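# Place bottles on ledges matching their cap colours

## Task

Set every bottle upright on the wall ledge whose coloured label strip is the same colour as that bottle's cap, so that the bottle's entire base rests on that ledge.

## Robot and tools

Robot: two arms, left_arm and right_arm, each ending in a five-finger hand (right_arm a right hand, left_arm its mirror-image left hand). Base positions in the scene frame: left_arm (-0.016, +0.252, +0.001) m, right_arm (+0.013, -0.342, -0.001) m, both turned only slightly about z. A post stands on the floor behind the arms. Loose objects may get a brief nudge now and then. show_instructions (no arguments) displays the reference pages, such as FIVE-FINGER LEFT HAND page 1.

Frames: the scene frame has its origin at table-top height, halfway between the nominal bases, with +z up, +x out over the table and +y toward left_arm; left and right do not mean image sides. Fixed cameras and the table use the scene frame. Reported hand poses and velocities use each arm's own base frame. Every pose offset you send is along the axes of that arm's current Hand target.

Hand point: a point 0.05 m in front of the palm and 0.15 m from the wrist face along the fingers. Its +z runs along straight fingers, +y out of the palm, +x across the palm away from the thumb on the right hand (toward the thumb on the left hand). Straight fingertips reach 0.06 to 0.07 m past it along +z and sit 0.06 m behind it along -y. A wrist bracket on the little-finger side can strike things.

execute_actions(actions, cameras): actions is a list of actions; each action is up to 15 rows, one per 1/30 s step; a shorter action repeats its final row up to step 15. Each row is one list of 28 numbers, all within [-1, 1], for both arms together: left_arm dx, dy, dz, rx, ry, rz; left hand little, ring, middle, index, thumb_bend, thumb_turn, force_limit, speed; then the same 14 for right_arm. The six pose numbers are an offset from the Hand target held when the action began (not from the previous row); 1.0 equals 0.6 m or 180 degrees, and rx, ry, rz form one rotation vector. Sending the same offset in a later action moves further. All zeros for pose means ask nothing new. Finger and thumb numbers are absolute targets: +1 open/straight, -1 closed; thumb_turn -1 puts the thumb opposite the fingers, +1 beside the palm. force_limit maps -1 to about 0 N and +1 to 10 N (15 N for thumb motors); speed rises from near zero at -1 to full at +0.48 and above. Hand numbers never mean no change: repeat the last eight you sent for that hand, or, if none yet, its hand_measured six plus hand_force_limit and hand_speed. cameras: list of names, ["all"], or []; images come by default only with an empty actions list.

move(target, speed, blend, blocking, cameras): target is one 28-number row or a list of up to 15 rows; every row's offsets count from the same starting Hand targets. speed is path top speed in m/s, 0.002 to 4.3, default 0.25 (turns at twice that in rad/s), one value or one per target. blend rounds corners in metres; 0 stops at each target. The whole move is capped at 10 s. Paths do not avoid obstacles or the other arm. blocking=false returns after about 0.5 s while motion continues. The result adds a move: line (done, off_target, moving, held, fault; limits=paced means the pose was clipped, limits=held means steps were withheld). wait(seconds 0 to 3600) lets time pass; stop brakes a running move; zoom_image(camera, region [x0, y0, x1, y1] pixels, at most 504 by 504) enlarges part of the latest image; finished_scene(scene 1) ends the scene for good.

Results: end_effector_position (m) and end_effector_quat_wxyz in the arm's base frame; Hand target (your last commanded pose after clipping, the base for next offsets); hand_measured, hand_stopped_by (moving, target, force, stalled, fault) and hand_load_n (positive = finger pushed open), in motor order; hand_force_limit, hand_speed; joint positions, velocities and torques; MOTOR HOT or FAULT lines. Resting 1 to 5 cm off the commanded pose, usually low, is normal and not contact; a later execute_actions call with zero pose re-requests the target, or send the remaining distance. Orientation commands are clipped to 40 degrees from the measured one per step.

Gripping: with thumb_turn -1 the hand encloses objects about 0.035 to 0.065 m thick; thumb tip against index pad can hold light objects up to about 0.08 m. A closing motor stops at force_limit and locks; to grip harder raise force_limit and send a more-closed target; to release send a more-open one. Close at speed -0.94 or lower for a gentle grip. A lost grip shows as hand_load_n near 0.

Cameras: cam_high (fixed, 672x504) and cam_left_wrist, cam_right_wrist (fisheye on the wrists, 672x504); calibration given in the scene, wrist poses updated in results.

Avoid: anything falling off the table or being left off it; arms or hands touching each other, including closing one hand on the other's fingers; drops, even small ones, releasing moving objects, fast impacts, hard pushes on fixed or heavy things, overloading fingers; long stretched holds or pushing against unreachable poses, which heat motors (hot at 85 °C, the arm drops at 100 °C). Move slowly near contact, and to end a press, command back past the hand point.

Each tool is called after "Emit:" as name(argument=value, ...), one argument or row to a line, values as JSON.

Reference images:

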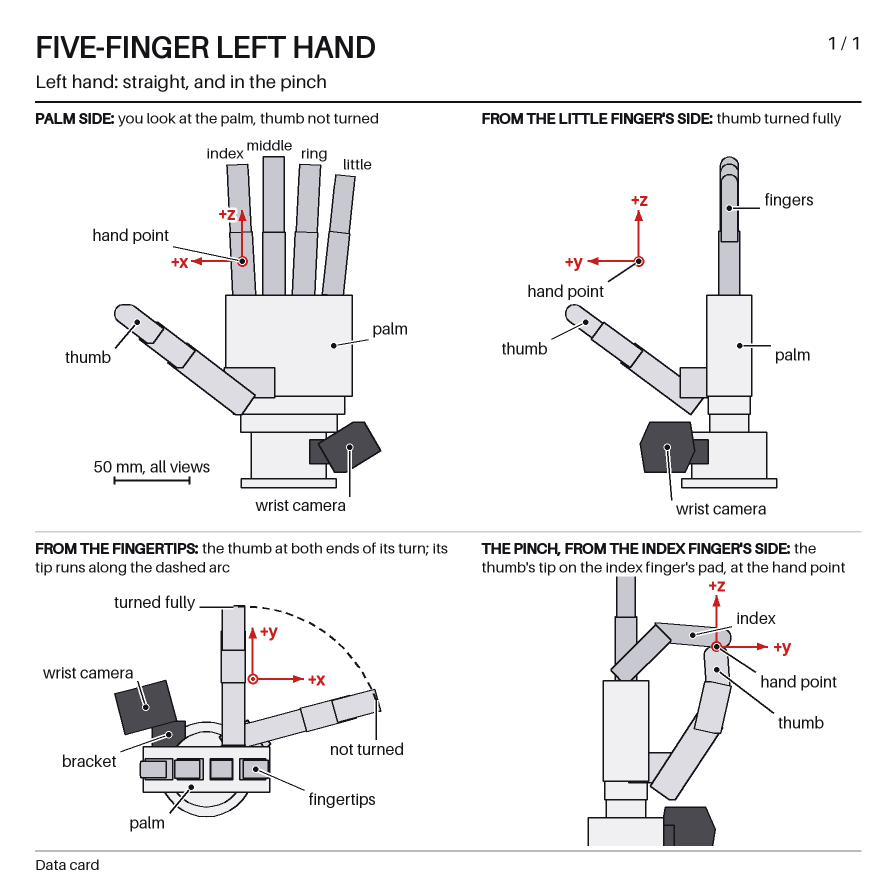

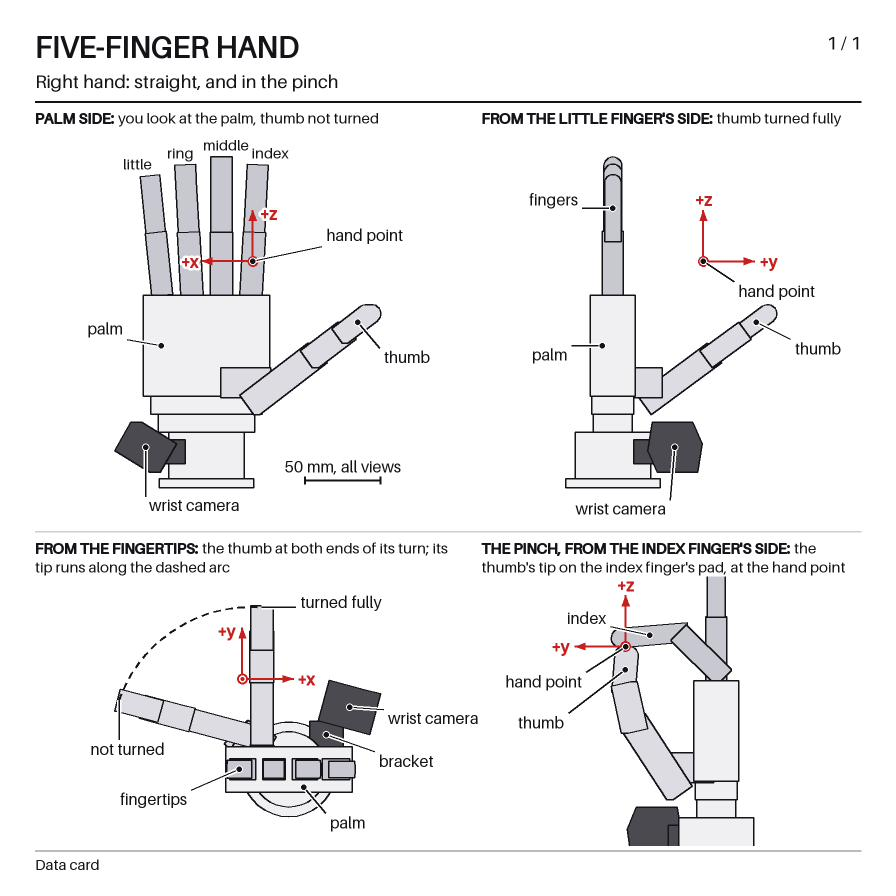

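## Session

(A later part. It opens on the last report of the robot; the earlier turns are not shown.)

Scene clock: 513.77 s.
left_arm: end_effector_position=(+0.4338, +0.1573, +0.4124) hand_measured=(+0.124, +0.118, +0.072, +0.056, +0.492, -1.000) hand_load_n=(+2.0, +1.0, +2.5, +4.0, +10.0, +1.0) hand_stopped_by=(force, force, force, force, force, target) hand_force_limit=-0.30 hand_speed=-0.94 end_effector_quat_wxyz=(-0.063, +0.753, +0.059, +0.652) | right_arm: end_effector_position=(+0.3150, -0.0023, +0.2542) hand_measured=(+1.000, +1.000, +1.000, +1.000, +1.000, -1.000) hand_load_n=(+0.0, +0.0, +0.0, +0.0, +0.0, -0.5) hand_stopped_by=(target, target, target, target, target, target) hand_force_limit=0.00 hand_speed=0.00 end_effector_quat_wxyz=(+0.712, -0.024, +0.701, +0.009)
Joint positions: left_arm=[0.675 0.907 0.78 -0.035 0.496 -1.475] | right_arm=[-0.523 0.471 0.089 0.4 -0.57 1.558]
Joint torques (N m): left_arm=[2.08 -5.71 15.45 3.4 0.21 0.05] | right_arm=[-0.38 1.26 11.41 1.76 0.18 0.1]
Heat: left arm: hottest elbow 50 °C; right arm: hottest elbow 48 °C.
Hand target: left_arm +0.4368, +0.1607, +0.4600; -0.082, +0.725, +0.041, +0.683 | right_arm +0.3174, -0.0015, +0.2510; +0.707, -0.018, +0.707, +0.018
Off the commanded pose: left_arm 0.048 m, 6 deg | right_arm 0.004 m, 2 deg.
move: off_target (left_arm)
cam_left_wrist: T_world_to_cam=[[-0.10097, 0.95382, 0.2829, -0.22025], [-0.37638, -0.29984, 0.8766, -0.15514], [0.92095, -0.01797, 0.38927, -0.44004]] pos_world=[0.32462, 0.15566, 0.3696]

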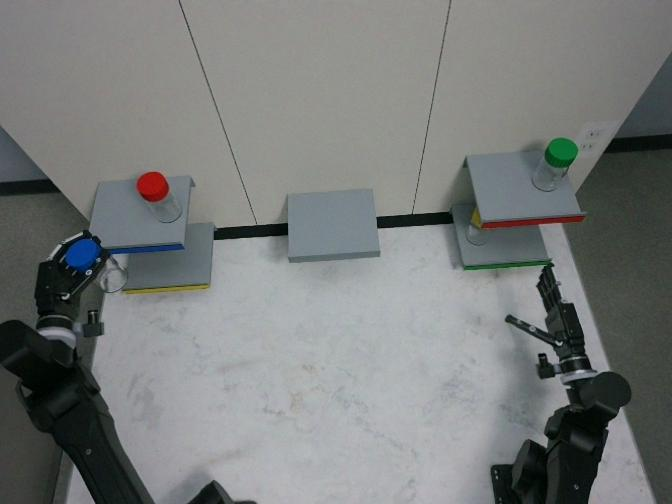

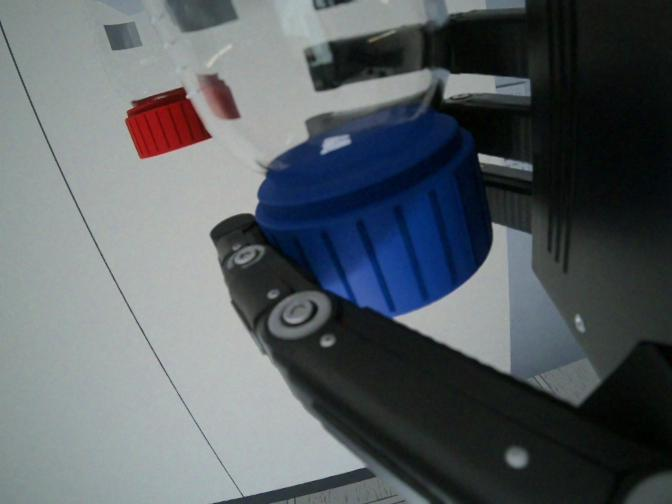

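Emit:
move(
  target=[0.075,0,-0.0036,0,-0.022,0,-0.4,-0.4,-0.4,-0.4,-0.1,-1,-0.3,-0.94, 0,0,0,0,0,0,1,1,1,1,1,-1,0,0],
  speed=0.08,
  cameras=["cam_high","cam_left_wrist"],
)

Emit:
zoom_image(
  camera="cam_high",
  region=[20, 200, 150, 330],
)

Emit:
zoom_image(
  camera="cam_left_wrist",
  region=[60, 0, 300, 240],
)

Scene clock: 551.90 s.
left_arm: end_effector_position=(+0.4360, +0.1604, +0.4660) hand_measured=(+0.124, +0.118, +0.072, +0.056, +0.492, -1.000) hand_load_n=(+1.5, +1.5, +2.5, +4.0, +10.5, +1.5) hand_stopped_by=(force, force, force, force, force, target) hand_force_limit=-0.30 hand_speed=-0.94 end_effector_quat_wxyz=(-0.070, +0.765, +0.057, +0.638) | right_arm: end_effector_position=(+0.3150, -0.0023, +0.2542) hand_measured=(+1.000, +1.000, +1.000, +1.000, +1.000, -1.000) hand_load_n=(+0.0, +0.0, +0.0, +0.0, +0.0, -0.5) hand_stopped_by=(target, target, target, target, target, target) hand_force_limit=0.00 hand_speed=0.00 end_effector_quat_wxyz=(+0.712, -0.024, +0.701, +0.009)
Joint positions: left_arm=[0.675 0.908 0.95 -0.243 0.484 -1.442] | right_arm=[-0.523 0.471 0.089 0.4 -0.57 1.558]
Joint torques (N m): left_arm=[0.38 -5.6 15.51 1.81 -0.01 0.04] | right_arm=[-0.38 1.26 11.4 1.74 0.18 0.1]
Heat: left arm: hottest elbow 59 °C; right arm: hottest elbow 48 °C.
Hand target: left_arm +0.4376, +0.1580, +0.5049; -0.080, +0.748, +0.044, +0.657 | right_arm +0.3174, -0.0015, +0.2510; +0.707, -0.018, +0.707, +0.018
Off the commanded pose: left_arm 0.039 m, 4 deg | right_arm 0.004 m, 2 deg.
move: off_target (left_arm)
cam_left_wrist: T_world_to_cam=[[-0.09633, 0.95037, 0.29585, -0.2457], [-0.34047, -0.31076, 0.88742, -0.21934], [0.93531, -0.01524, 0.3535, -0.45293]] pos_world=[0.32528, 0.15844, 0.42745]

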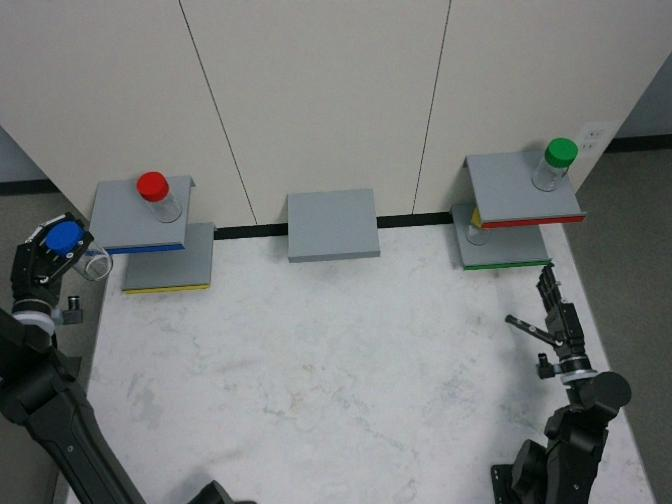

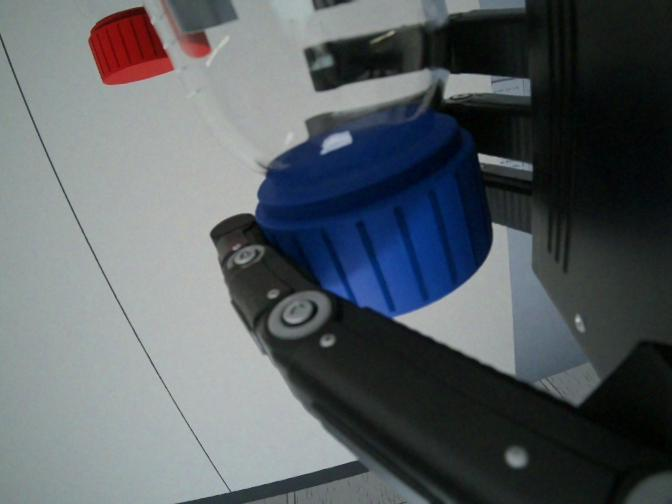

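Scaled by 3.877 from the camera's image (finer frame: 960x720).

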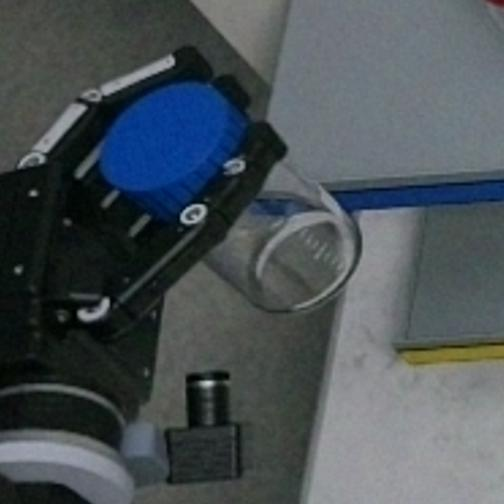

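Scaled by 2.100 from the camera's image (finer frame: 960x720).

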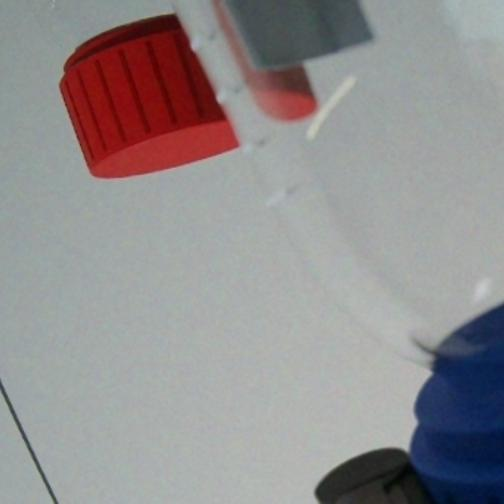

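Emit:
move(
  target=[0.0473,-0.0172,0.2526,0,-0.012,0,-0.4,-0.4,-0.4,-0.4,-0.1,-1,-0.3,-0.94, 0,0,0,0,0,0,1,1,1,1,1,-1,0,0],
  speed=0.1,
  cameras=["cam_high","cam_left_wrist"],
)

Emit:
zoom_image(
  camera="cam_high",
  region=[50, 130, 210, 290],
)

Scene clock: 587.93 s.
left_arm: end_effector_position=(+0.5795, +0.2003, +0.4666) hand_measured=(+0.124, +0.118, +0.072, +0.056, +0.492, -1.000) hand_load_n=(+1.5, +1.5, +2.5, +4.0, +10.0, +1.5) hand_stopped_by=(force, force, force, force, force, target) hand_force_limit=-0.30 hand_speed=-0.94 end_effector_quat_wxyz=(-0.072, +0.787, +0.059, +0.610) | right_arm: end_effector_position=(+0.3150, -0.0023, +0.2542) hand_measured=(+1.000, +1.000, +1.000, +1.000, +1.000, -1.000) hand_load_n=(+0.0, +0.0, +0.0, +0.0, +0.0, +0.0) hand_stopped_by=(target, target, target, target, target, target) hand_force_limit=0.00 hand_speed=0.00 end_effector_quat_wxyz=(+0.712, -0.024, +0.701, +0.009)
Joint positions: left_arm=[0.537 1.295 1.276 -0.243 0.333 -1.442] | right_arm=[-0.523 0.471 0.089 0.4 -0.57 1.558]
Joint torques (N m): left_arm=[0.26 -11.87 15.61 3.12 -0.02 -0.04] | right_arm=[-0.38 1.26 11.4 1.74 0.18 0.1]
Heat: left arm: hottest elbow 54 °C; right arm: hottest elbow 48 °C.
Hand target: left_arm +0.5875, +0.1939, +0.5150; -0.079, +0.760, +0.045, +0.643 | right_arm +0.3174, -0.0015, +0.2510; +0.707, -0.018, +0.707, +0.018
Off the commanded pose: left_arm 0.049 m, 5 deg | right_arm 0.004 m, 2 deg.
move: off_target (left_arm)
cam_left_wrist: T_world_to_cam=[[-0.08351, 0.95153, 0.296, -0.27772], [-0.27494, -0.3075, 0.91096, -0.20819], [0.95783, -0.00531, 0.28729, -0.57094]] pos_world=[0.46643, 0.19721, 0.43589]

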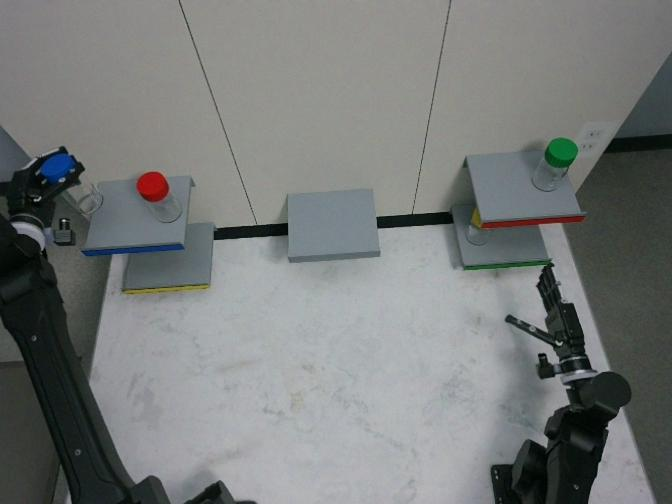

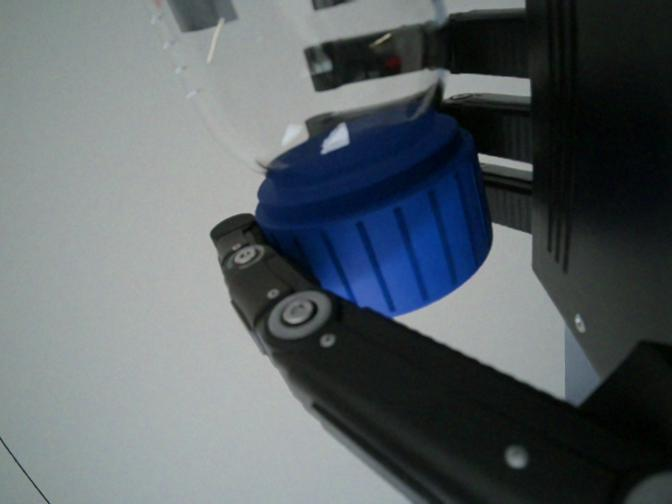

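Scaled by 3.150 from the camera's image (finer frame: 960x720).

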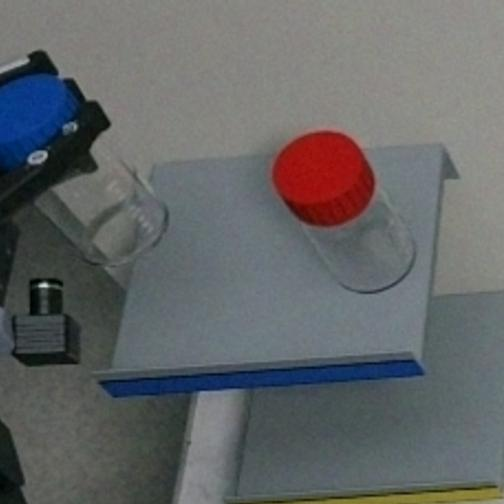

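Emit:
move(
  target=[-0.1063,0.0165,0.0153,0,0,0,-0.4,-0.4,-0.4,-0.4,-0.1,-1,-0.3,-0.94, 0,0,0,0,0,0,1,1,1,1,1,-1,0,0],
  speed=0.06,
  cameras=["cam_high","cam_left_wrist"],
)

Emit:
zoom_image(
  camera="cam_high",
  region=[50, 130, 210, 290],
)

Scene clock: 607.33 s.
left_arm: end_effector_position=(+0.5822, +0.1956, +0.4290) hand_measured=(+0.124, +0.118, +0.072, +0.056, +0.492, -1.000) hand_load_n=(+1.5, +1.0, +2.5, +4.0, +10.5, +1.0) hand_stopped_by=(force, force, force, force, force, target) hand_force_limit=-0.30 hand_speed=-0.94 end_effector_quat_wxyz=(-0.079, +0.777, +0.054, +0.623) | right_arm: end_effector_position=(+0.3150, -0.0023, +0.2542) hand_measured=(+1.000, +1.000, +1.000, +1.000, +1.000, -1.000) hand_load_n=(+0.0, +0.0, +0.0, +0.0, +0.0, -0.5) hand_stopped_by=(target, target, target, target, target, target) hand_force_limit=0.00 hand_speed=0.00 end_effector_quat_wxyz=(+0.712, -0.024, +0.701, +0.009)
Joint positions: left_arm=[0.524 1.301 1.161 -0.085 0.321 -1.442] | right_arm=[-0.523 0.471 0.089 0.4 -0.57 1.558]
Joint torques (N m): left_arm=[0.15 -11.87 11.3 3.45 -0.03 -0.06] | right_arm=[-0.38 1.32 11.4 1.74 0.18 0.1]
Heat: left arm: hottest elbow 53 °C; right arm: hottest elbow 49 °C.
Hand target: left_arm +0.5873, +0.1879, +0.4501; -0.079, +0.760, +0.045, +0.643 | right_arm +0.3174, -0.0015, +0.2510; +0.707, -0.018, +0.707, +0.018
Off the commanded pose: left_arm 0.023 m, 3 deg | right_arm 0.004 m, 2 deg.
move: off_target (left_arm)
cam_left_wrist: T_world_to_cam=[[-0.0924, 0.94512, 0.31337, -0.2629], [-0.30241, -0.32649, 0.89552, -0.14832], [0.94869, -0.01202, 0.31599, -0.56836]] pos_world=[0.47005, 0.19322, 0.3948]

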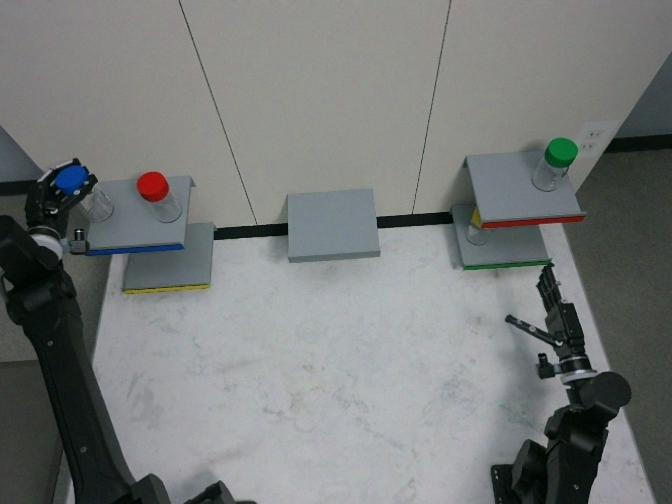

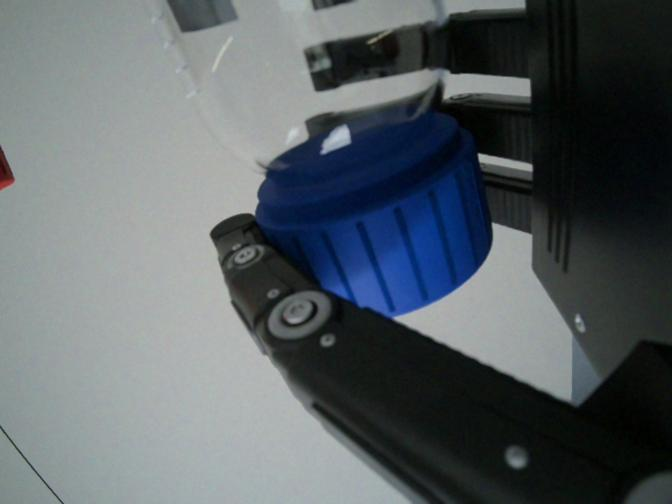

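Scaled by 3.150 from the camera's image (finer frame: 960x720).

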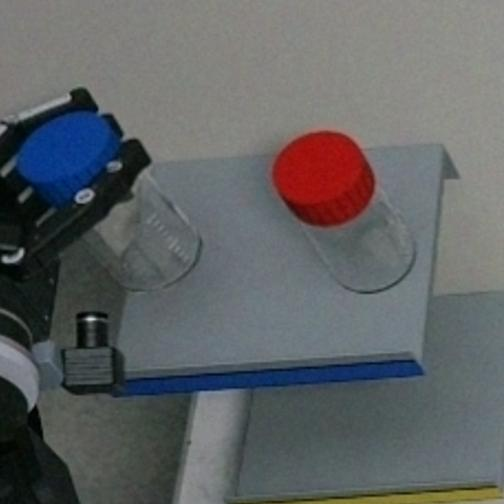

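Emit:
move(
  target=[-0.0656,0,0.0106,0,0,0,-0.4,-0.4,-0.4,-0.4,-0.1,-1,-0.3,-0.94, 0,0,0,0,0,0,1,1,1,1,1,-1,0,0],
  speed=0.05,
  cameras=["cam_high"],
)

Emit:
zoom_image(
  camera="cam_high",
  region=[50, 130, 210, 290],
)

Scene clock: 617.33 s.
left_arm: end_effector_position=(+0.5825, +0.1958, +0.3895) hand_measured=(+0.124, +0.118, +0.072, +0.056, +0.492, -1.000) hand_load_n=(+1.5, +1.5, +2.5, +4.0, +10.5, +1.0) hand_stopped_by=(force, force, force, force, force, target) hand_force_limit=-0.30 hand_speed=-0.94 end_effector_quat_wxyz=(-0.079, +0.777, +0.054, +0.623) | right_arm: end_effector_position=(+0.3150, -0.0023, +0.2542) hand_measured=(+1.000, +1.000, +1.000, +1.000, +1.000, -1.000) hand_load_n=(+0.0, +0.0, +0.0, +0.0, +0.0, +0.0) hand_stopped_by=(target, target, target, target, target, target) hand_force_limit=0.00 hand_speed=0.00 end_effector_quat_wxyz=(+0.712, -0.024, +0.701, +0.009)
Joint positions: left_arm=[0.524 1.322 1.075 0.022 0.321 -1.442] | right_arm=[-0.523 0.471 0.089 0.4 -0.57 1.558]
Joint torques (N m): left_arm=[0.26 -11.93 11.14 3.48 0.15 -0.07] | right_arm=[-0.44 1.32 11.41 1.76 0.18 0.1]
Heat: left arm: hottest elbow 54 °C; right arm: hottest elbow 49 °C.
Hand target: left_arm +0.5869, +0.1904, +0.4103; -0.079, +0.760, +0.045, +0.643 | right_arm +0.3174, -0.0015, +0.2510; +0.707, -0.018, +0.707, +0.018
Off the commanded pose: left_arm 0.022 m, 3 deg | right_arm 0.004 m, 2 deg.
move: off_target (left_arm)

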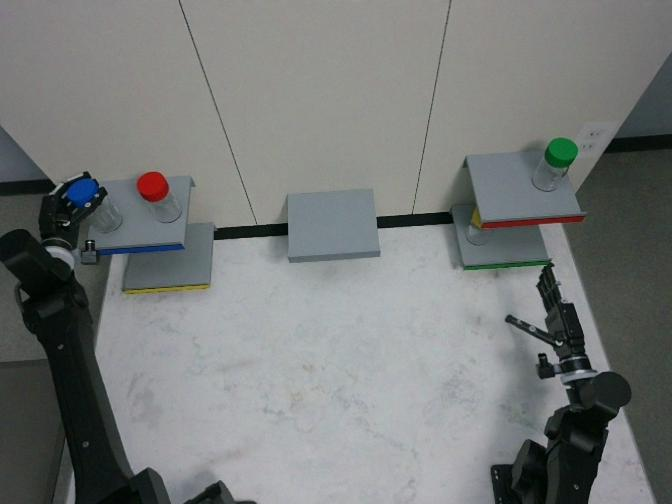

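Scaled by 3.150 from the camera's image (finer frame: 960x720).

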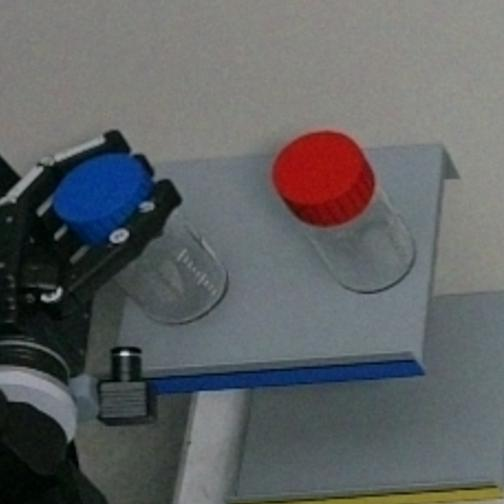

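Emit:
move(
  target=[-0.0164,0,0.0027,0,0,0,-0.4,-0.4,-0.4,-0.4,-0.1,-1,-0.3,-0.94, 0,0,0,0,0,0,1,1,1,1,1,-1,0,0],
  speed=0.03,
)

Emit:
move(
  target=[-0.0098,0,0.0016,0,0,0,-0.4,-0.4,-0.4,-0.4,-0.1,-1,-0.3,-0.94, 0,0,0,0,0,0,1,1,1,1,1,-1,0,0],
  speed=0.03,
  cameras=["cam_high"],
)

Emit:
zoom_image(
  camera="cam_high",
  region=[60, 160, 180, 280],
)

Scene clock: 628.10 s.
left_arm: end_effector_position=(+0.5823, +0.1954, +0.3828) hand_measured=(+0.124, +0.118, +0.072, +0.056, +0.492, -1.000) hand_load_n=(+1.5, +1.0, +2.5, +4.0, +10.5, +1.5) hand_stopped_by=(force, force, force, force, force, target) hand_force_limit=-0.30 hand_speed=-0.94 end_effector_quat_wxyz=(-0.079, +0.775, +0.053, +0.624) | right_arm: end_effector_position=(+0.3150, -0.0023, +0.2542) hand_measured=(+1.000, +1.000, +1.000, +1.000, +1.000, -1.000) hand_load_n=(+0.0, +0.0, +0.0, +0.0, +0.0, +0.0) hand_stopped_by=(target, target, target, target, target, target) hand_force_limit=0.00 hand_speed=0.00 end_effector_quat_wxyz=(+0.712, -0.024, +0.701, +0.009)
Joint positions: left_arm=[0.524 1.327 1.058 0.048 0.323 -1.442] | right_arm=[-0.523 0.471 0.089 0.4 -0.57 1.558]
Joint torques (N m): left_arm=[1.03 -12.04 10.86 3.52 0.18 -0.05] | right_arm=[-0.38 1.26 11.41 1.76 0.18 0.1]
Heat: left arm: hottest elbow 52 °C; right arm: hottest elbow 49 °C.
Hand target: left_arm +0.5868, +0.1910, +0.4003; -0.079, +0.760, +0.045, +0.643 | right_arm +0.3174, -0.0015, +0.2510; +0.707, -0.018, +0.707, +0.018
Off the commanded pose: left_arm 0.019 m, 3 deg | right_arm 0.004 m, 2 deg.
move: off_target (left_arm)

Scene clock: 628.93 s.
left_arm: end_effector_position=(+0.5818, +0.1951, +0.3823) hand_measured=(+0.124, +0.118, +0.072, +0.056, +0.492, -1.000) hand_load_n=(+1.5, +1.0, +2.0, +4.0, +10.5, +1.5) hand_stopped_by=(force, force, force, force, force, target) hand_force_limit=-0.30 hand_speed=-0.94 end_effector_quat_wxyz=(-0.081, +0.772, +0.051, +0.629) | right_arm: end_effector_position=(+0.3150, -0.0023, +0.2542) hand_measured=(+1.000, +1.000, +1.000, +1.000, +1.000, -1.000) hand_load_n=(+0.0, +0.0, +0.0, +0.0, +0.0, +0.0) hand_stopped_by=(target, target, target, target, target, target) hand_force_limit=0.00 hand_speed=0.00 end_effector_quat_wxyz=(+0.712, -0.024, +0.701, +0.009)
Joint positions: left_arm=[0.524 1.327 1.049 0.07 0.323 -1.442] | right_arm=[-0.523 0.471 0.089 0.4 -0.57 1.558]
Joint torques (N m): left_arm=[0.5 -11.58 10.62 3.25 0.15 -0.06] | right_arm=[-0.38 1.26 11.4 1.74 0.18 0.1]
Heat: left arm: hottest elbow 52 °C; right arm: hottest elbow 49 °C.
Hand target: left_arm +0.5867, +0.1914, +0.3944; -0.079, +0.760, +0.045, +0.643 | right_arm +0.3174, -0.0015, +0.2510; +0.707, -0.018, +0.707, +0.018
Off the commanded pose: left_arm 0.014 m, 2 deg | right_arm 0.004 m, 2 deg.
move: off_target (left_arm)

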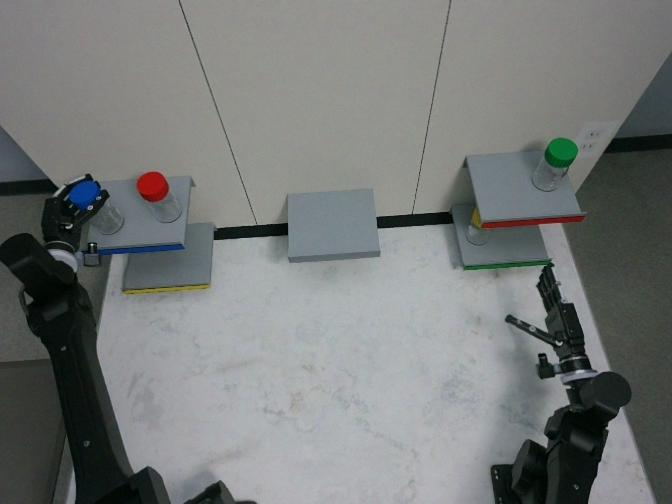

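Scaled by 4.200 from the camera's image (finer frame: 960x720).

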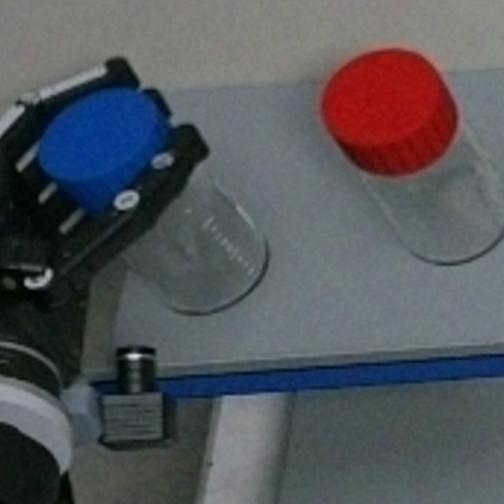

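Emit:
zoom_image(
  camera="cam_high",
  region=[130, 165, 190, 225],
)

Emit:
zoom_image(
  camera="cam_high",
  region=[65, 175, 125, 235],
)

Scaled by 8.400 from the camera's image (finer frame: 960x720).

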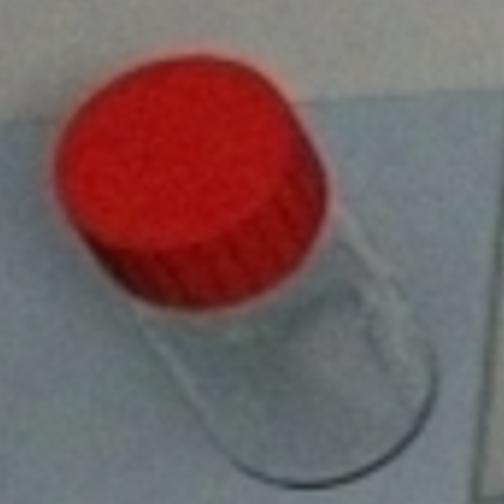

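Scaled by 8.400 from the camera's image (finer frame: 960x720).

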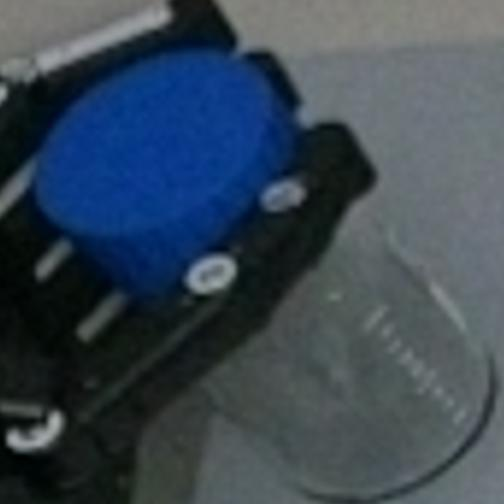

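Emit:
move(
  target=[0.0323,0.007,-0.012,0,0.0245,0.0195,-0.4,-0.4,-0.4,-0.4,-0.1,-1,-0.3,-0.94, 0,0,0,0,0,0,1,1,1,1,1,-1,0,0],
  speed=0.05,
  cameras=["cam_high"],
)

Emit:
zoom_image(
  camera="cam_high",
  region=[65, 165, 125, 225],
)

Scene clock: 673.40 s.
left_arm: end_effector_position=(+0.5815, +0.1929, +0.3908) hand_measured=(+0.124, +0.118, +0.072, +0.056, +0.492, -1.000) hand_load_n=(+1.5, +1.0, +2.5, +4.0, +10.5, +1.5) hand_stopped_by=(force, force, force, force, force, target) hand_force_limit=-0.30 hand_speed=-0.94 end_effector_quat_wxyz=(-0.097, +0.755, +0.032, +0.648) | right_arm: end_effector_position=(+0.3150, -0.0023, +0.2542) hand_measured=(+1.000, +1.000, +1.000, +1.000, +1.000, -1.000) hand_load_n=(+0.0, +0.0, +0.0, +0.0, +0.0, -0.5) hand_stopped_by=(target, target, target, target, target, target) hand_force_limit=0.00 hand_speed=0.00 end_effector_quat_wxyz=(+0.712, -0.024, +0.701, +0.009)
Joint positions: left_arm=[0.524 1.327 1.038 0.139 0.33 -1.416] | right_arm=[-0.523 0.471 0.089 0.4 -0.57 1.558]
Joint torques (N m): left_arm=[0.5 -12.69 10.97 3.49 0.15 0.05] | right_arm=[-0.38 1.32 11.41 1.74 0.18 0.1]
Heat: left arm: hottest elbow 52 °C; right arm: hottest elbow 49 °C.
Hand target: left_arm +0.5837, +0.1853, +0.4144; -0.101, +0.736, +0.019, +0.669 | right_arm +0.3174, -0.0015, +0.2510; +0.707, -0.018, +0.707, +0.018
Off the commanded pose: left_arm 0.025 m, 4 deg | right_arm 0.004 m, 2 deg.
move: off_target (left_arm)

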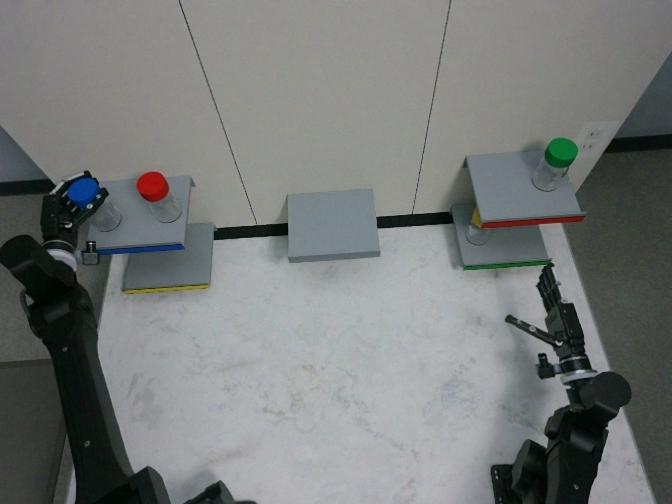

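Scaled by 8.400 from the camera's image (finer frame: 960x720).

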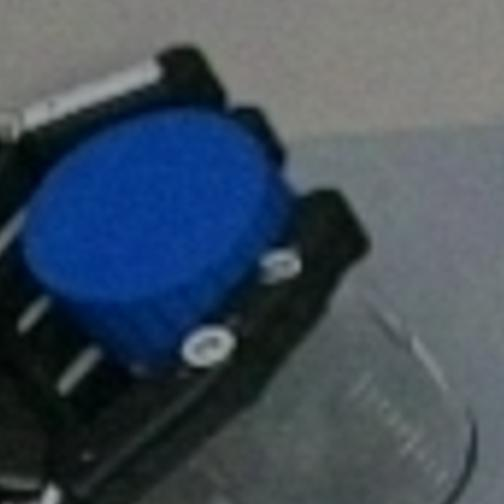

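Emit:
zoom_image(
  camera="cam_high",
  region=[65, 175, 125, 235],
)

Scaled by 8.400 from the camera's image (finer frame: 960x720).

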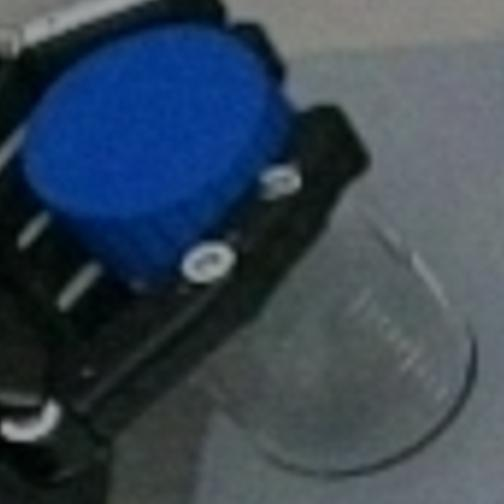

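Emit:
move(
  target=[-0.0165,0.0021,0.0014,0,0,0,-0.4,-0.4,-0.4,-0.4,-0.1,-1,-0.3,-0.94, 0,0,0,0,0,0,1,1,1,1,1,-1,0,0],
  speed=0.03,
)

Emit:
move(
  target=[-0.0066,0.0008,0.0006,0,0,0,-0.4,-0.4,-0.4,-0.4,-0.1,-1,-0.3,-0.94, 0,0,0,0,0,0,1,1,1,1,1,-1,0,0],
  speed=0.03,
)

Emit:
move(
  target=[-0.0066,0.0008,0.0006,0,0,0,-0.4,-0.4,-0.4,-0.4,-0.1,-1,-0.3,-0.94, 0,0,0,0,0,0,1,1,1,1,1,-1,0,0],
  speed=0.03,
  cameras=["cam_high"],
)

Emit:
zoom_image(
  camera="cam_high",
  region=[65, 175, 125, 235],
)

Scene clock: 699.30 s.
left_arm: end_effector_position=(+0.5797, +0.1918, +0.3853) hand_measured=(+0.124, +0.118, +0.072, +0.056, +0.492, -1.000) hand_load_n=(+1.5, +1.5, +2.5, +4.0, +10.5, +1.5) hand_stopped_by=(force, force, force, force, force, target) hand_force_limit=-0.30 hand_speed=-0.94 end_effector_quat_wxyz=(-0.098, +0.753, +0.031, +0.650) | right_arm: end_effector_position=(+0.3150, -0.0023, +0.2542) hand_measured=(+1.000, +1.000, +1.000, +1.000, +1.000, -1.000) hand_load_n=(+0.0, +0.0, +0.0, +0.0, +0.0, +0.0) hand_stopped_by=(target, target, target, target, target, target) hand_force_limit=0.00 hand_speed=0.00 end_effector_quat_wxyz=(+0.712, -0.024, +0.701, +0.009)
Joint positions: left_arm=[0.524 1.327 1.018 0.166 0.33 -1.416] | right_arm=[-0.523 0.471 0.089 0.4 -0.57 1.558]
Joint torques (N m): left_arm=[0.38 -12.34 10.96 3.58 0.14 0.04] | right_arm=[-0.38 1.26 11.4 1.74 0.18 0.1]
Heat: left arm: hottest elbow 51 °C; right arm: hottest elbow 49 °C.
Hand target: left_arm +0.5837, +0.1853, +0.4044; -0.101, +0.736, +0.019, +0.669 | right_arm +0.3174, -0.0015, +0.2510; +0.707, -0.018, +0.707, +0.018
Off the commanded pose: left_arm 0.021 m, 3 deg | right_arm 0.004 m, 2 deg.
move: off_target (left_arm)

Scene clock: 700.13 s.
left_arm: end_effector_position=(+0.5792, +0.1915, +0.3824) hand_measured=(+0.124, +0.118, +0.072, +0.056, +0.492, -1.000) hand_load_n=(+1.5, +1.0, +2.5, +4.0, +10.5, +1.0) hand_stopped_by=(force, force, force, force, force, target) hand_force_limit=-0.30 hand_speed=-0.94 end_effector_quat_wxyz=(-0.098, +0.752, +0.031, +0.651) | right_arm: end_effector_position=(+0.3150, -0.0023, +0.2542) hand_measured=(+1.000, +1.000, +1.000, +1.000, +1.000, -1.000) hand_load_n=(+0.0, +0.0, -0.5, +0.0, +0.0, -0.5) hand_stopped_by=(target, target, target, target, target, target) hand_force_limit=0.00 hand_speed=0.00 end_effector_quat_wxyz=(+0.712, -0.024, +0.701, +0.009)
Joint positions: left_arm=[0.524 1.328 1.01 0.177 0.33 -1.416] | right_arm=[-0.523 0.471 0.089 0.4 -0.57 1.558]
Joint torques (N m): left_arm=[0.44 -11.87 10.92 3.55 0.14 0.03] | right_arm=[-0.38 1.26 11.4 1.74 0.18 0.1]
Heat: left arm: hottest elbow 51 °C; right arm: hottest elbow 49 °C.
Hand target: left_arm +0.5837, +0.1853, +0.4004; -0.101, +0.736, +0.019, +0.669 | right_arm +0.3174, -0.0015, +0.2510; +0.707, -0.018, +0.707, +0.018
Off the commanded pose: left_arm 0.020 m, 3 deg | right_arm 0.004 m, 2 deg.
move: off_target (left_arm)

Scene clock: 700.93 s.
left_arm: end_effector_position=(+0.5788, +0.1913, +0.3825) hand_measured=(+0.124, +0.118, +0.072, +0.056, +0.492, -1.000) hand_load_n=(+1.5, +1.0, +2.5, +4.0, +10.5, +1.5) hand_stopped_by=(force, force, force, force, force, target) hand_force_limit=-0.30 hand_speed=-0.94 end_effector_quat_wxyz=(-0.100, +0.750, +0.030, +0.654) | right_arm: end_effector_position=(+0.3150, -0.0023, +0.2542) hand_measured=(+1.000, +1.000, +1.000, +1.000, +1.000, -1.000) hand_load_n=(+0.0, +0.0, +0.0, +0.0, +0.0, -0.5) hand_stopped_by=(target, target, target, target, target, target) hand_force_limit=0.00 hand_speed=0.00 end_effector_quat_wxyz=(+0.712, -0.024, +0.701, +0.009)
Joint positions: left_arm=[0.524 1.328 1.006 0.189 0.33 -1.416] | right_arm=[-0.523 0.471 0.089 0.4 -0.57 1.558]
Joint torques (N m): left_arm=[0.26 -11.63 10.67 3.36 0.16 0.03] | right_arm=[-0.38 1.26 11.4 1.74 0.18 0.1]
Heat: left arm: hottest elbow 51 °C; right arm: hottest elbow 49 °C.
Hand target: left_arm +0.5838, +0.1853, +0.3964; -0.101, +0.736, +0.019, +0.669 | right_arm +0.3174, -0.0015, +0.2510; +0.707, -0.018, +0.707, +0.018
Off the commanded pose: left_arm 0.016 m, 3 deg | right_arm 0.004 m, 2 deg.
move: off_target (left_arm)

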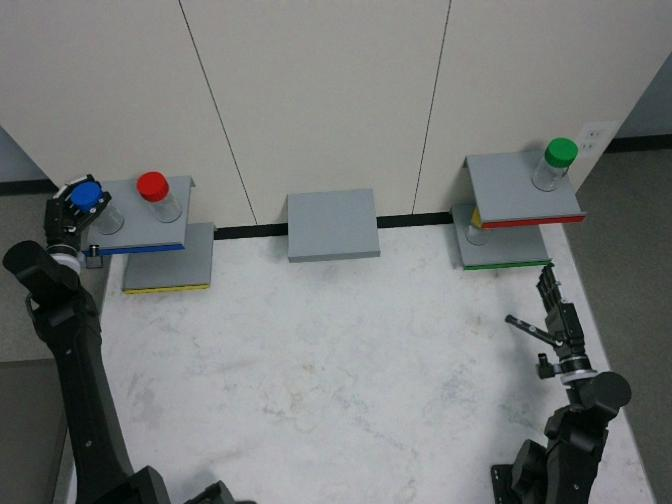

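Scaled by 8.400 from the camera's image (finer frame: 960x720).

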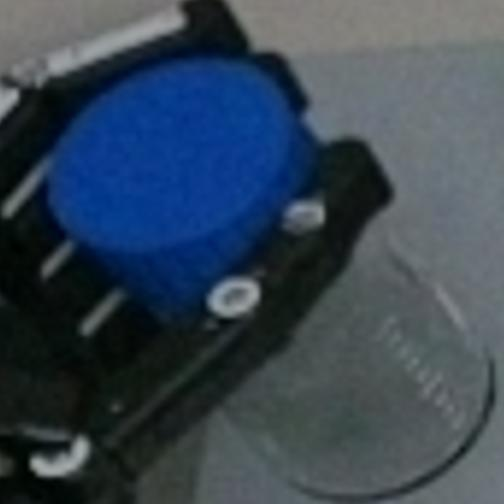

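Emit:
move(
  target=[
    [0,0,0,0,0,0,0.25,0.25,0.22,0.2,0.6,-1,-0.3,-0.9,0,0,0,0,0,0,1,1,1,1,1,-1,0,0],
  ],
  cameras=["cam_high","cam_left_wrist"],
)

Scene clock: 730.07 s.
left_arm: end_effector_position=(+0.5800, +0.1875, +0.3844) hand_measured=(+0.250, +0.250, +0.220, +0.200, +0.600, -1.000) hand_load_n=(+0.0, +0.0, +0.0, +0.0, +0.0, +0.0) hand_stopped_by=(target, target, target, target, target, target) hand_force_limit=-0.30 hand_speed=-0.90 end_effector_quat_wxyz=(-0.098, +0.747, +0.026, +0.656) | right_arm: end_effector_position=(+0.3150, -0.0023, +0.2542) hand_measured=(+1.000, +1.000, +1.000, +1.000, +1.000, -1.000) hand_load_n=(+0.0, +0.0, +0.0, +0.0, +0.0, -0.5) hand_stopped_by=(target, target, target, target, target, target) hand_force_limit=0.00 hand_speed=0.00 end_effector_quat_wxyz=(+0.712, -0.024, +0.701, +0.009)
Joint positions: left_arm=[0.518 1.328 1.006 0.197 0.332 -1.416] | right_arm=[-0.523 0.471 0.089 0.4 -0.57 1.558]
Joint torques (N m): left_arm=[0.56 -11.63 10.67 3.12 0.07 0.04] | right_arm=[-0.44 1.26 11.4 1.73 0.18 0.1]
Heat: left arm: hottest elbow 50 °C; right arm: hottest elbow 50 °C.
Hand target: left_arm +0.5838, +0.1853, +0.3964; -0.101, +0.736, +0.019, +0.669 | right_arm +0.3174, -0.0015, +0.2510; +0.707, -0.018, +0.707, +0.018
Off the commanded pose: left_arm 0.013 m, 2 deg | right_arm 0.004 m, 2 deg.
move: done
cam_left_wrist: T_world_to_cam=[[-0.10115, 0.92194, 0.3739, -0.25527], [-0.38162, -0.38304, 0.84122, -0.03427], [0.91877, -0.0576, 0.39058, -0.55512]] pos_world=[0.47113, 0.19025, 0.34109]

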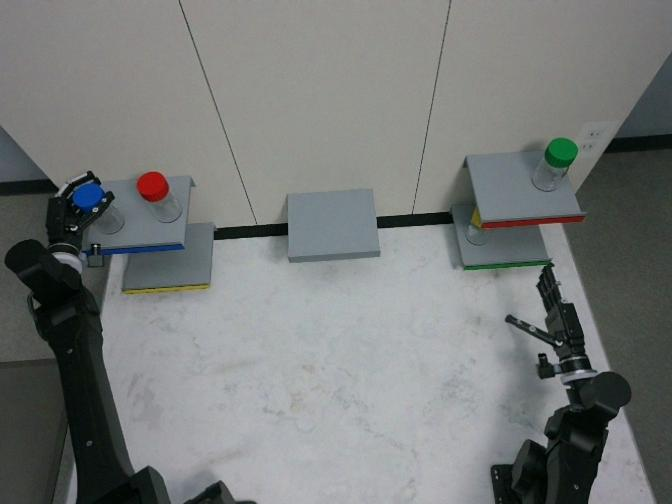

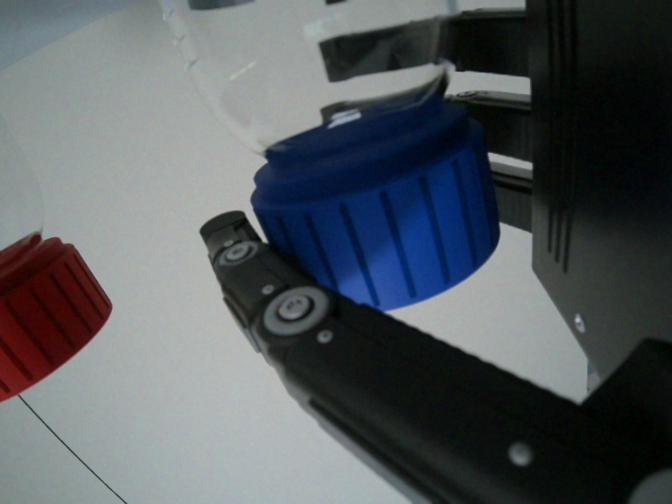

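Emit:
move(
  target=[
    [0,0,0,0,0,0,1,1,1,1,0.8,-1,-0.3,-0.5,0,0,0,0,0,0,1,1,1,1,1,-1,0,0],
    [0,0,0,0.001,0,0,1,1,1,1,0.8,-1,-0.3,-0.5,0,0,0,0,0,0,1,1,1,1,1,-1,0,0],
  ],
  cameras=["cam_high","cam_left_wrist"],
)

Emit:
zoom_image(
  camera="cam_high",
  region=[40, 160, 200, 280],
)

Scene clock: 740.90 s.
left_arm: end_effector_position=(+0.5800, +0.1875, +0.3844) hand_measured=(+1.000, +1.000, +1.000, +1.000, +0.800, -1.000) hand_load_n=(+0.0, +0.0, +0.0, +0.0, +0.0, +0.0) hand_stopped_by=(target, target, target, target, target, target) hand_force_limit=-0.30 hand_speed=-0.50 end_effector_quat_wxyz=(-0.098, +0.747, +0.026, +0.656) | right_arm: end_effector_position=(+0.3150, -0.0023, +0.2542) hand_measured=(+1.000, +1.000, +1.000, +1.000, +1.000, -1.000) hand_load_n=(+0.0, +0.0, +0.0, +0.0, +0.0, +0.0) hand_stopped_by=(target, target, target, target, target, target) hand_force_limit=0.00 hand_speed=0.00 end_effector_quat_wxyz=(+0.712, -0.024, +0.701, +0.009)
Joint positions: left_arm=[0.518 1.328 1.006 0.197 0.332 -1.416] | right_arm=[-0.523 0.471 0.089 0.4 -0.57 1.558]
Joint torques (N m): left_arm=[0.38 -11.52 10.56 3.19 -0.1 0.04] | right_arm=[-0.38 1.32 11.4 1.74 0.18 0.1]
Heat: left arm: hottest elbow 49 °C; right arm: hottest elbow 50 °C.
Hand target: left_arm +0.5838, +0.1853, +0.3964; -0.102, +0.736, +0.020, +0.669 | right_arm +0.3174, -0.0015, +0.2510; +0.707, -0.018, +0.707, +0.018
Off the commanded pose: left_arm 0.013 m, 2 deg | right_arm 0.004 m, 2 deg.
move: off_target (left_arm)
cam_left_wrist: T_world_to_cam=[[-0.10115, 0.92194, 0.3739, -0.25527], [-0.38162, -0.38304, 0.84122, -0.03427], [0.91877, -0.0576, 0.39058, -0.55512]] pos_world=[0.47113, 0.19025, 0.34109]

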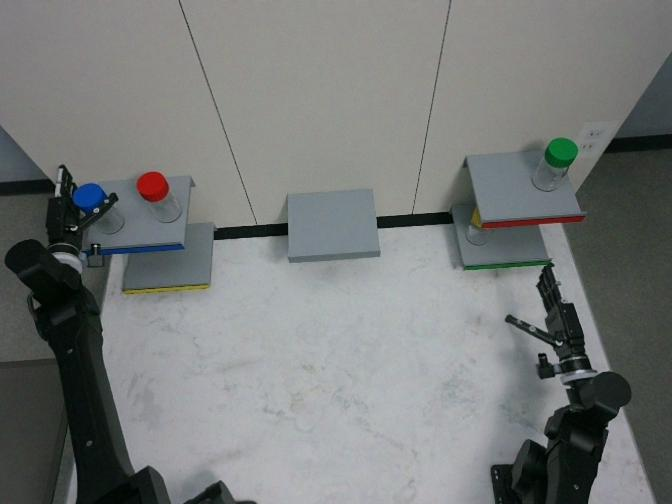

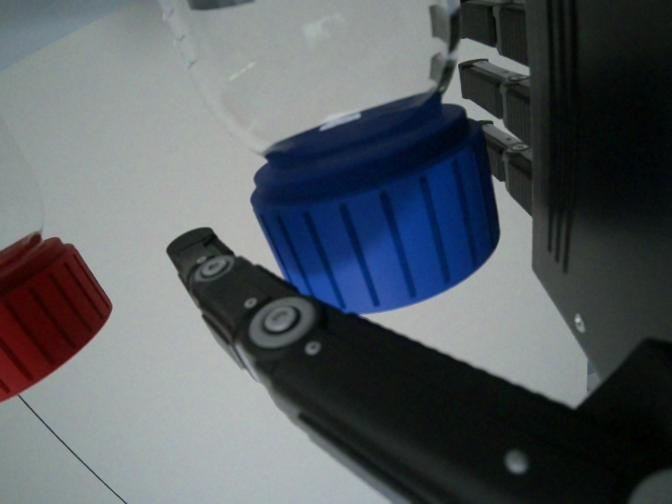

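Scaled by 3.150 from the camera's image (finer frame: 960x720).

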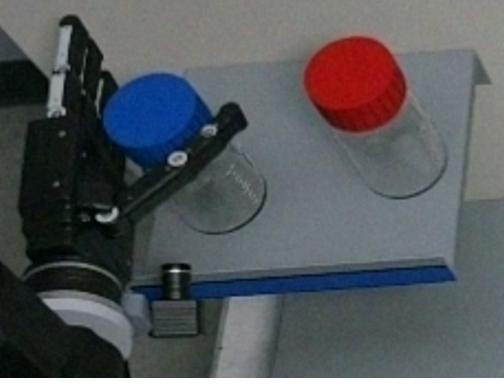

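Emit:
move(
  target=[
    [0.0237,-0.0129,0,0,0,0,1,1,1,1,0.8,-1,-0.3,-0.5,0.085,0.0555,0.141,0,0.033,0,1,1,1,1,1,-1,0,0],
    [0.0248,-0.0132,-0.284,0,0,0,1,1,1,1,0.8,-1,-0.3,-0.5,0.085,0.0555,0.141,0,0.033,0,1,1,1,1,1,-1,0,0],
  ],
  blend=0.005,
  speed=[0.08,0.15],
  cameras=["cam_high","cam_right_wrist"],
)

Emit:
zoom_image(
  camera="cam_high",
  region=[40, 160, 200, 280],
)

Emit:
zoom_image(
  camera="cam_high",
  region=[440, 180, 560, 270],
)

Scene clock: 778.43 s.
left_arm: end_effector_position=(+0.4204, +0.1611, +0.4196) hand_measured=(+1.000, +1.000, +1.000, +1.000, +0.800, -1.000) hand_load_n=(+0.0, +0.0, +0.0, +0.0, +0.0, +0.0) hand_stopped_by=(target, target, target, target, target, target) hand_force_limit=-0.30 hand_speed=-0.50 end_effector_quat_wxyz=(-0.098, +0.739, +0.023, +0.667) | right_arm: end_effector_position=(+0.3876, +0.0370, +0.1792) hand_measured=(+1.000, +1.000, +1.000, +1.000, +1.000, -1.000) hand_load_n=(+0.0, +0.0, +0.0, +0.0, +0.0, -0.5) hand_stopped_by=(target, target, target, target, target, target) hand_force_limit=0.00 hand_speed=0.00 end_effector_quat_wxyz=(+0.650, -0.013, +0.760, +0.022)
Joint positions: left_arm=[0.719 0.885 0.768 0.01 0.541 -1.4] | right_arm=[-0.164 1.045 0.131 0.756 -0.212 1.553]
Joint torques (N m): left_arm=[1.96 -6.3 10.52 1.52 0.12 0.12] | right_arm=[-0.38 -3.02 11.73 3.1 0.13 -0.08]
Heat: left arm: hottest elbow 49 °C; right arm: hottest elbow 50 °C.
Hand target: left_arm +0.4169, +0.1613, +0.4264; -0.102, +0.736, +0.020, +0.669 | right_arm +0.4002, +0.0360, +0.2000; +0.669, -0.019, +0.743, +0.017
Off the commanded pose: left_arm 0.008 m, 1 deg | right_arm 0.024 m, 3 deg.
move: off_target (right_arm)
cam_right_wrist: T_world_to_cam=[[-0.08915, 0.9773, -0.19218, 0.03649], [-0.37634, 0.14559, 0.91497, -0.02205], [0.92218, 0.15389, 0.35482, -0.30931]] pos_world=[0.2802, 0.01515, 0.13694]

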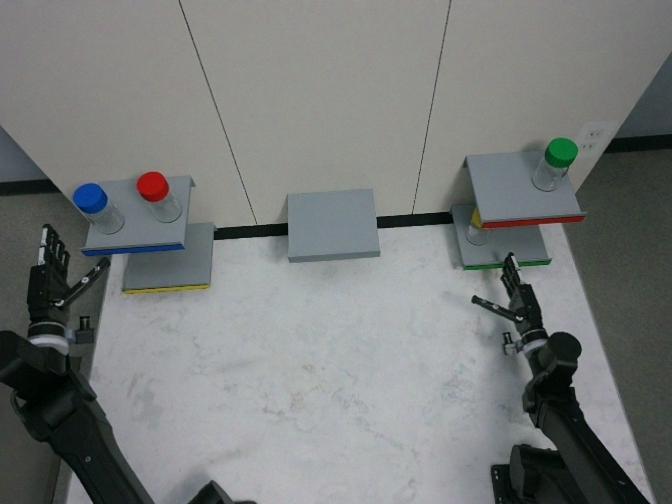

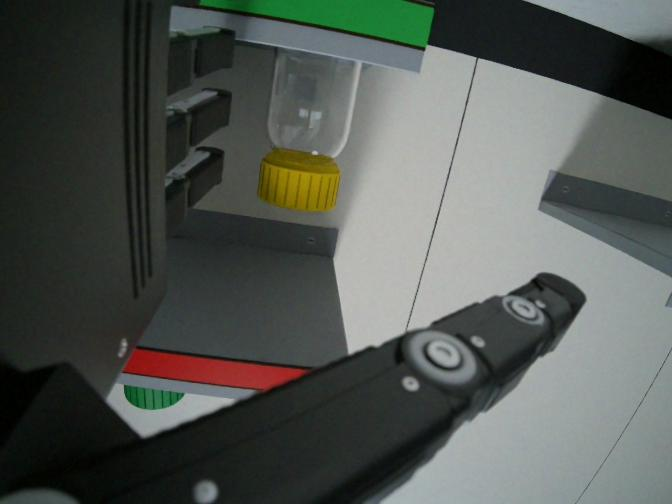

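Scaled by 3.150 from the camera's image (finer frame: 960x720).

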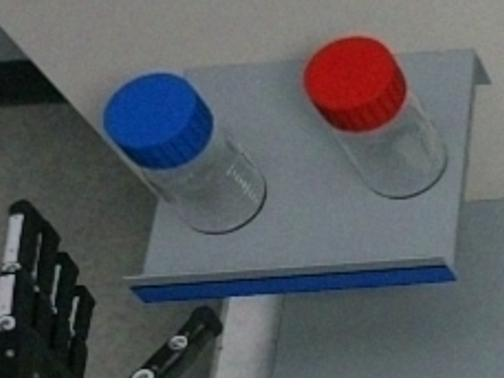

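Scaled by 4.200 from the camera's image (finer frame: 960x720).

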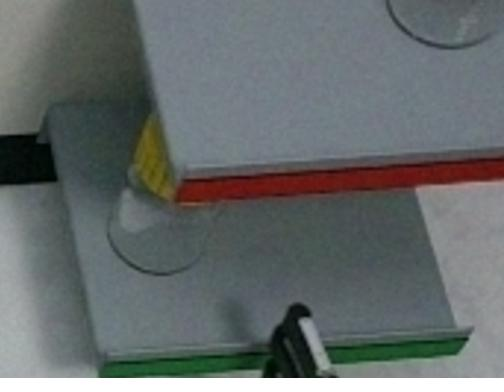

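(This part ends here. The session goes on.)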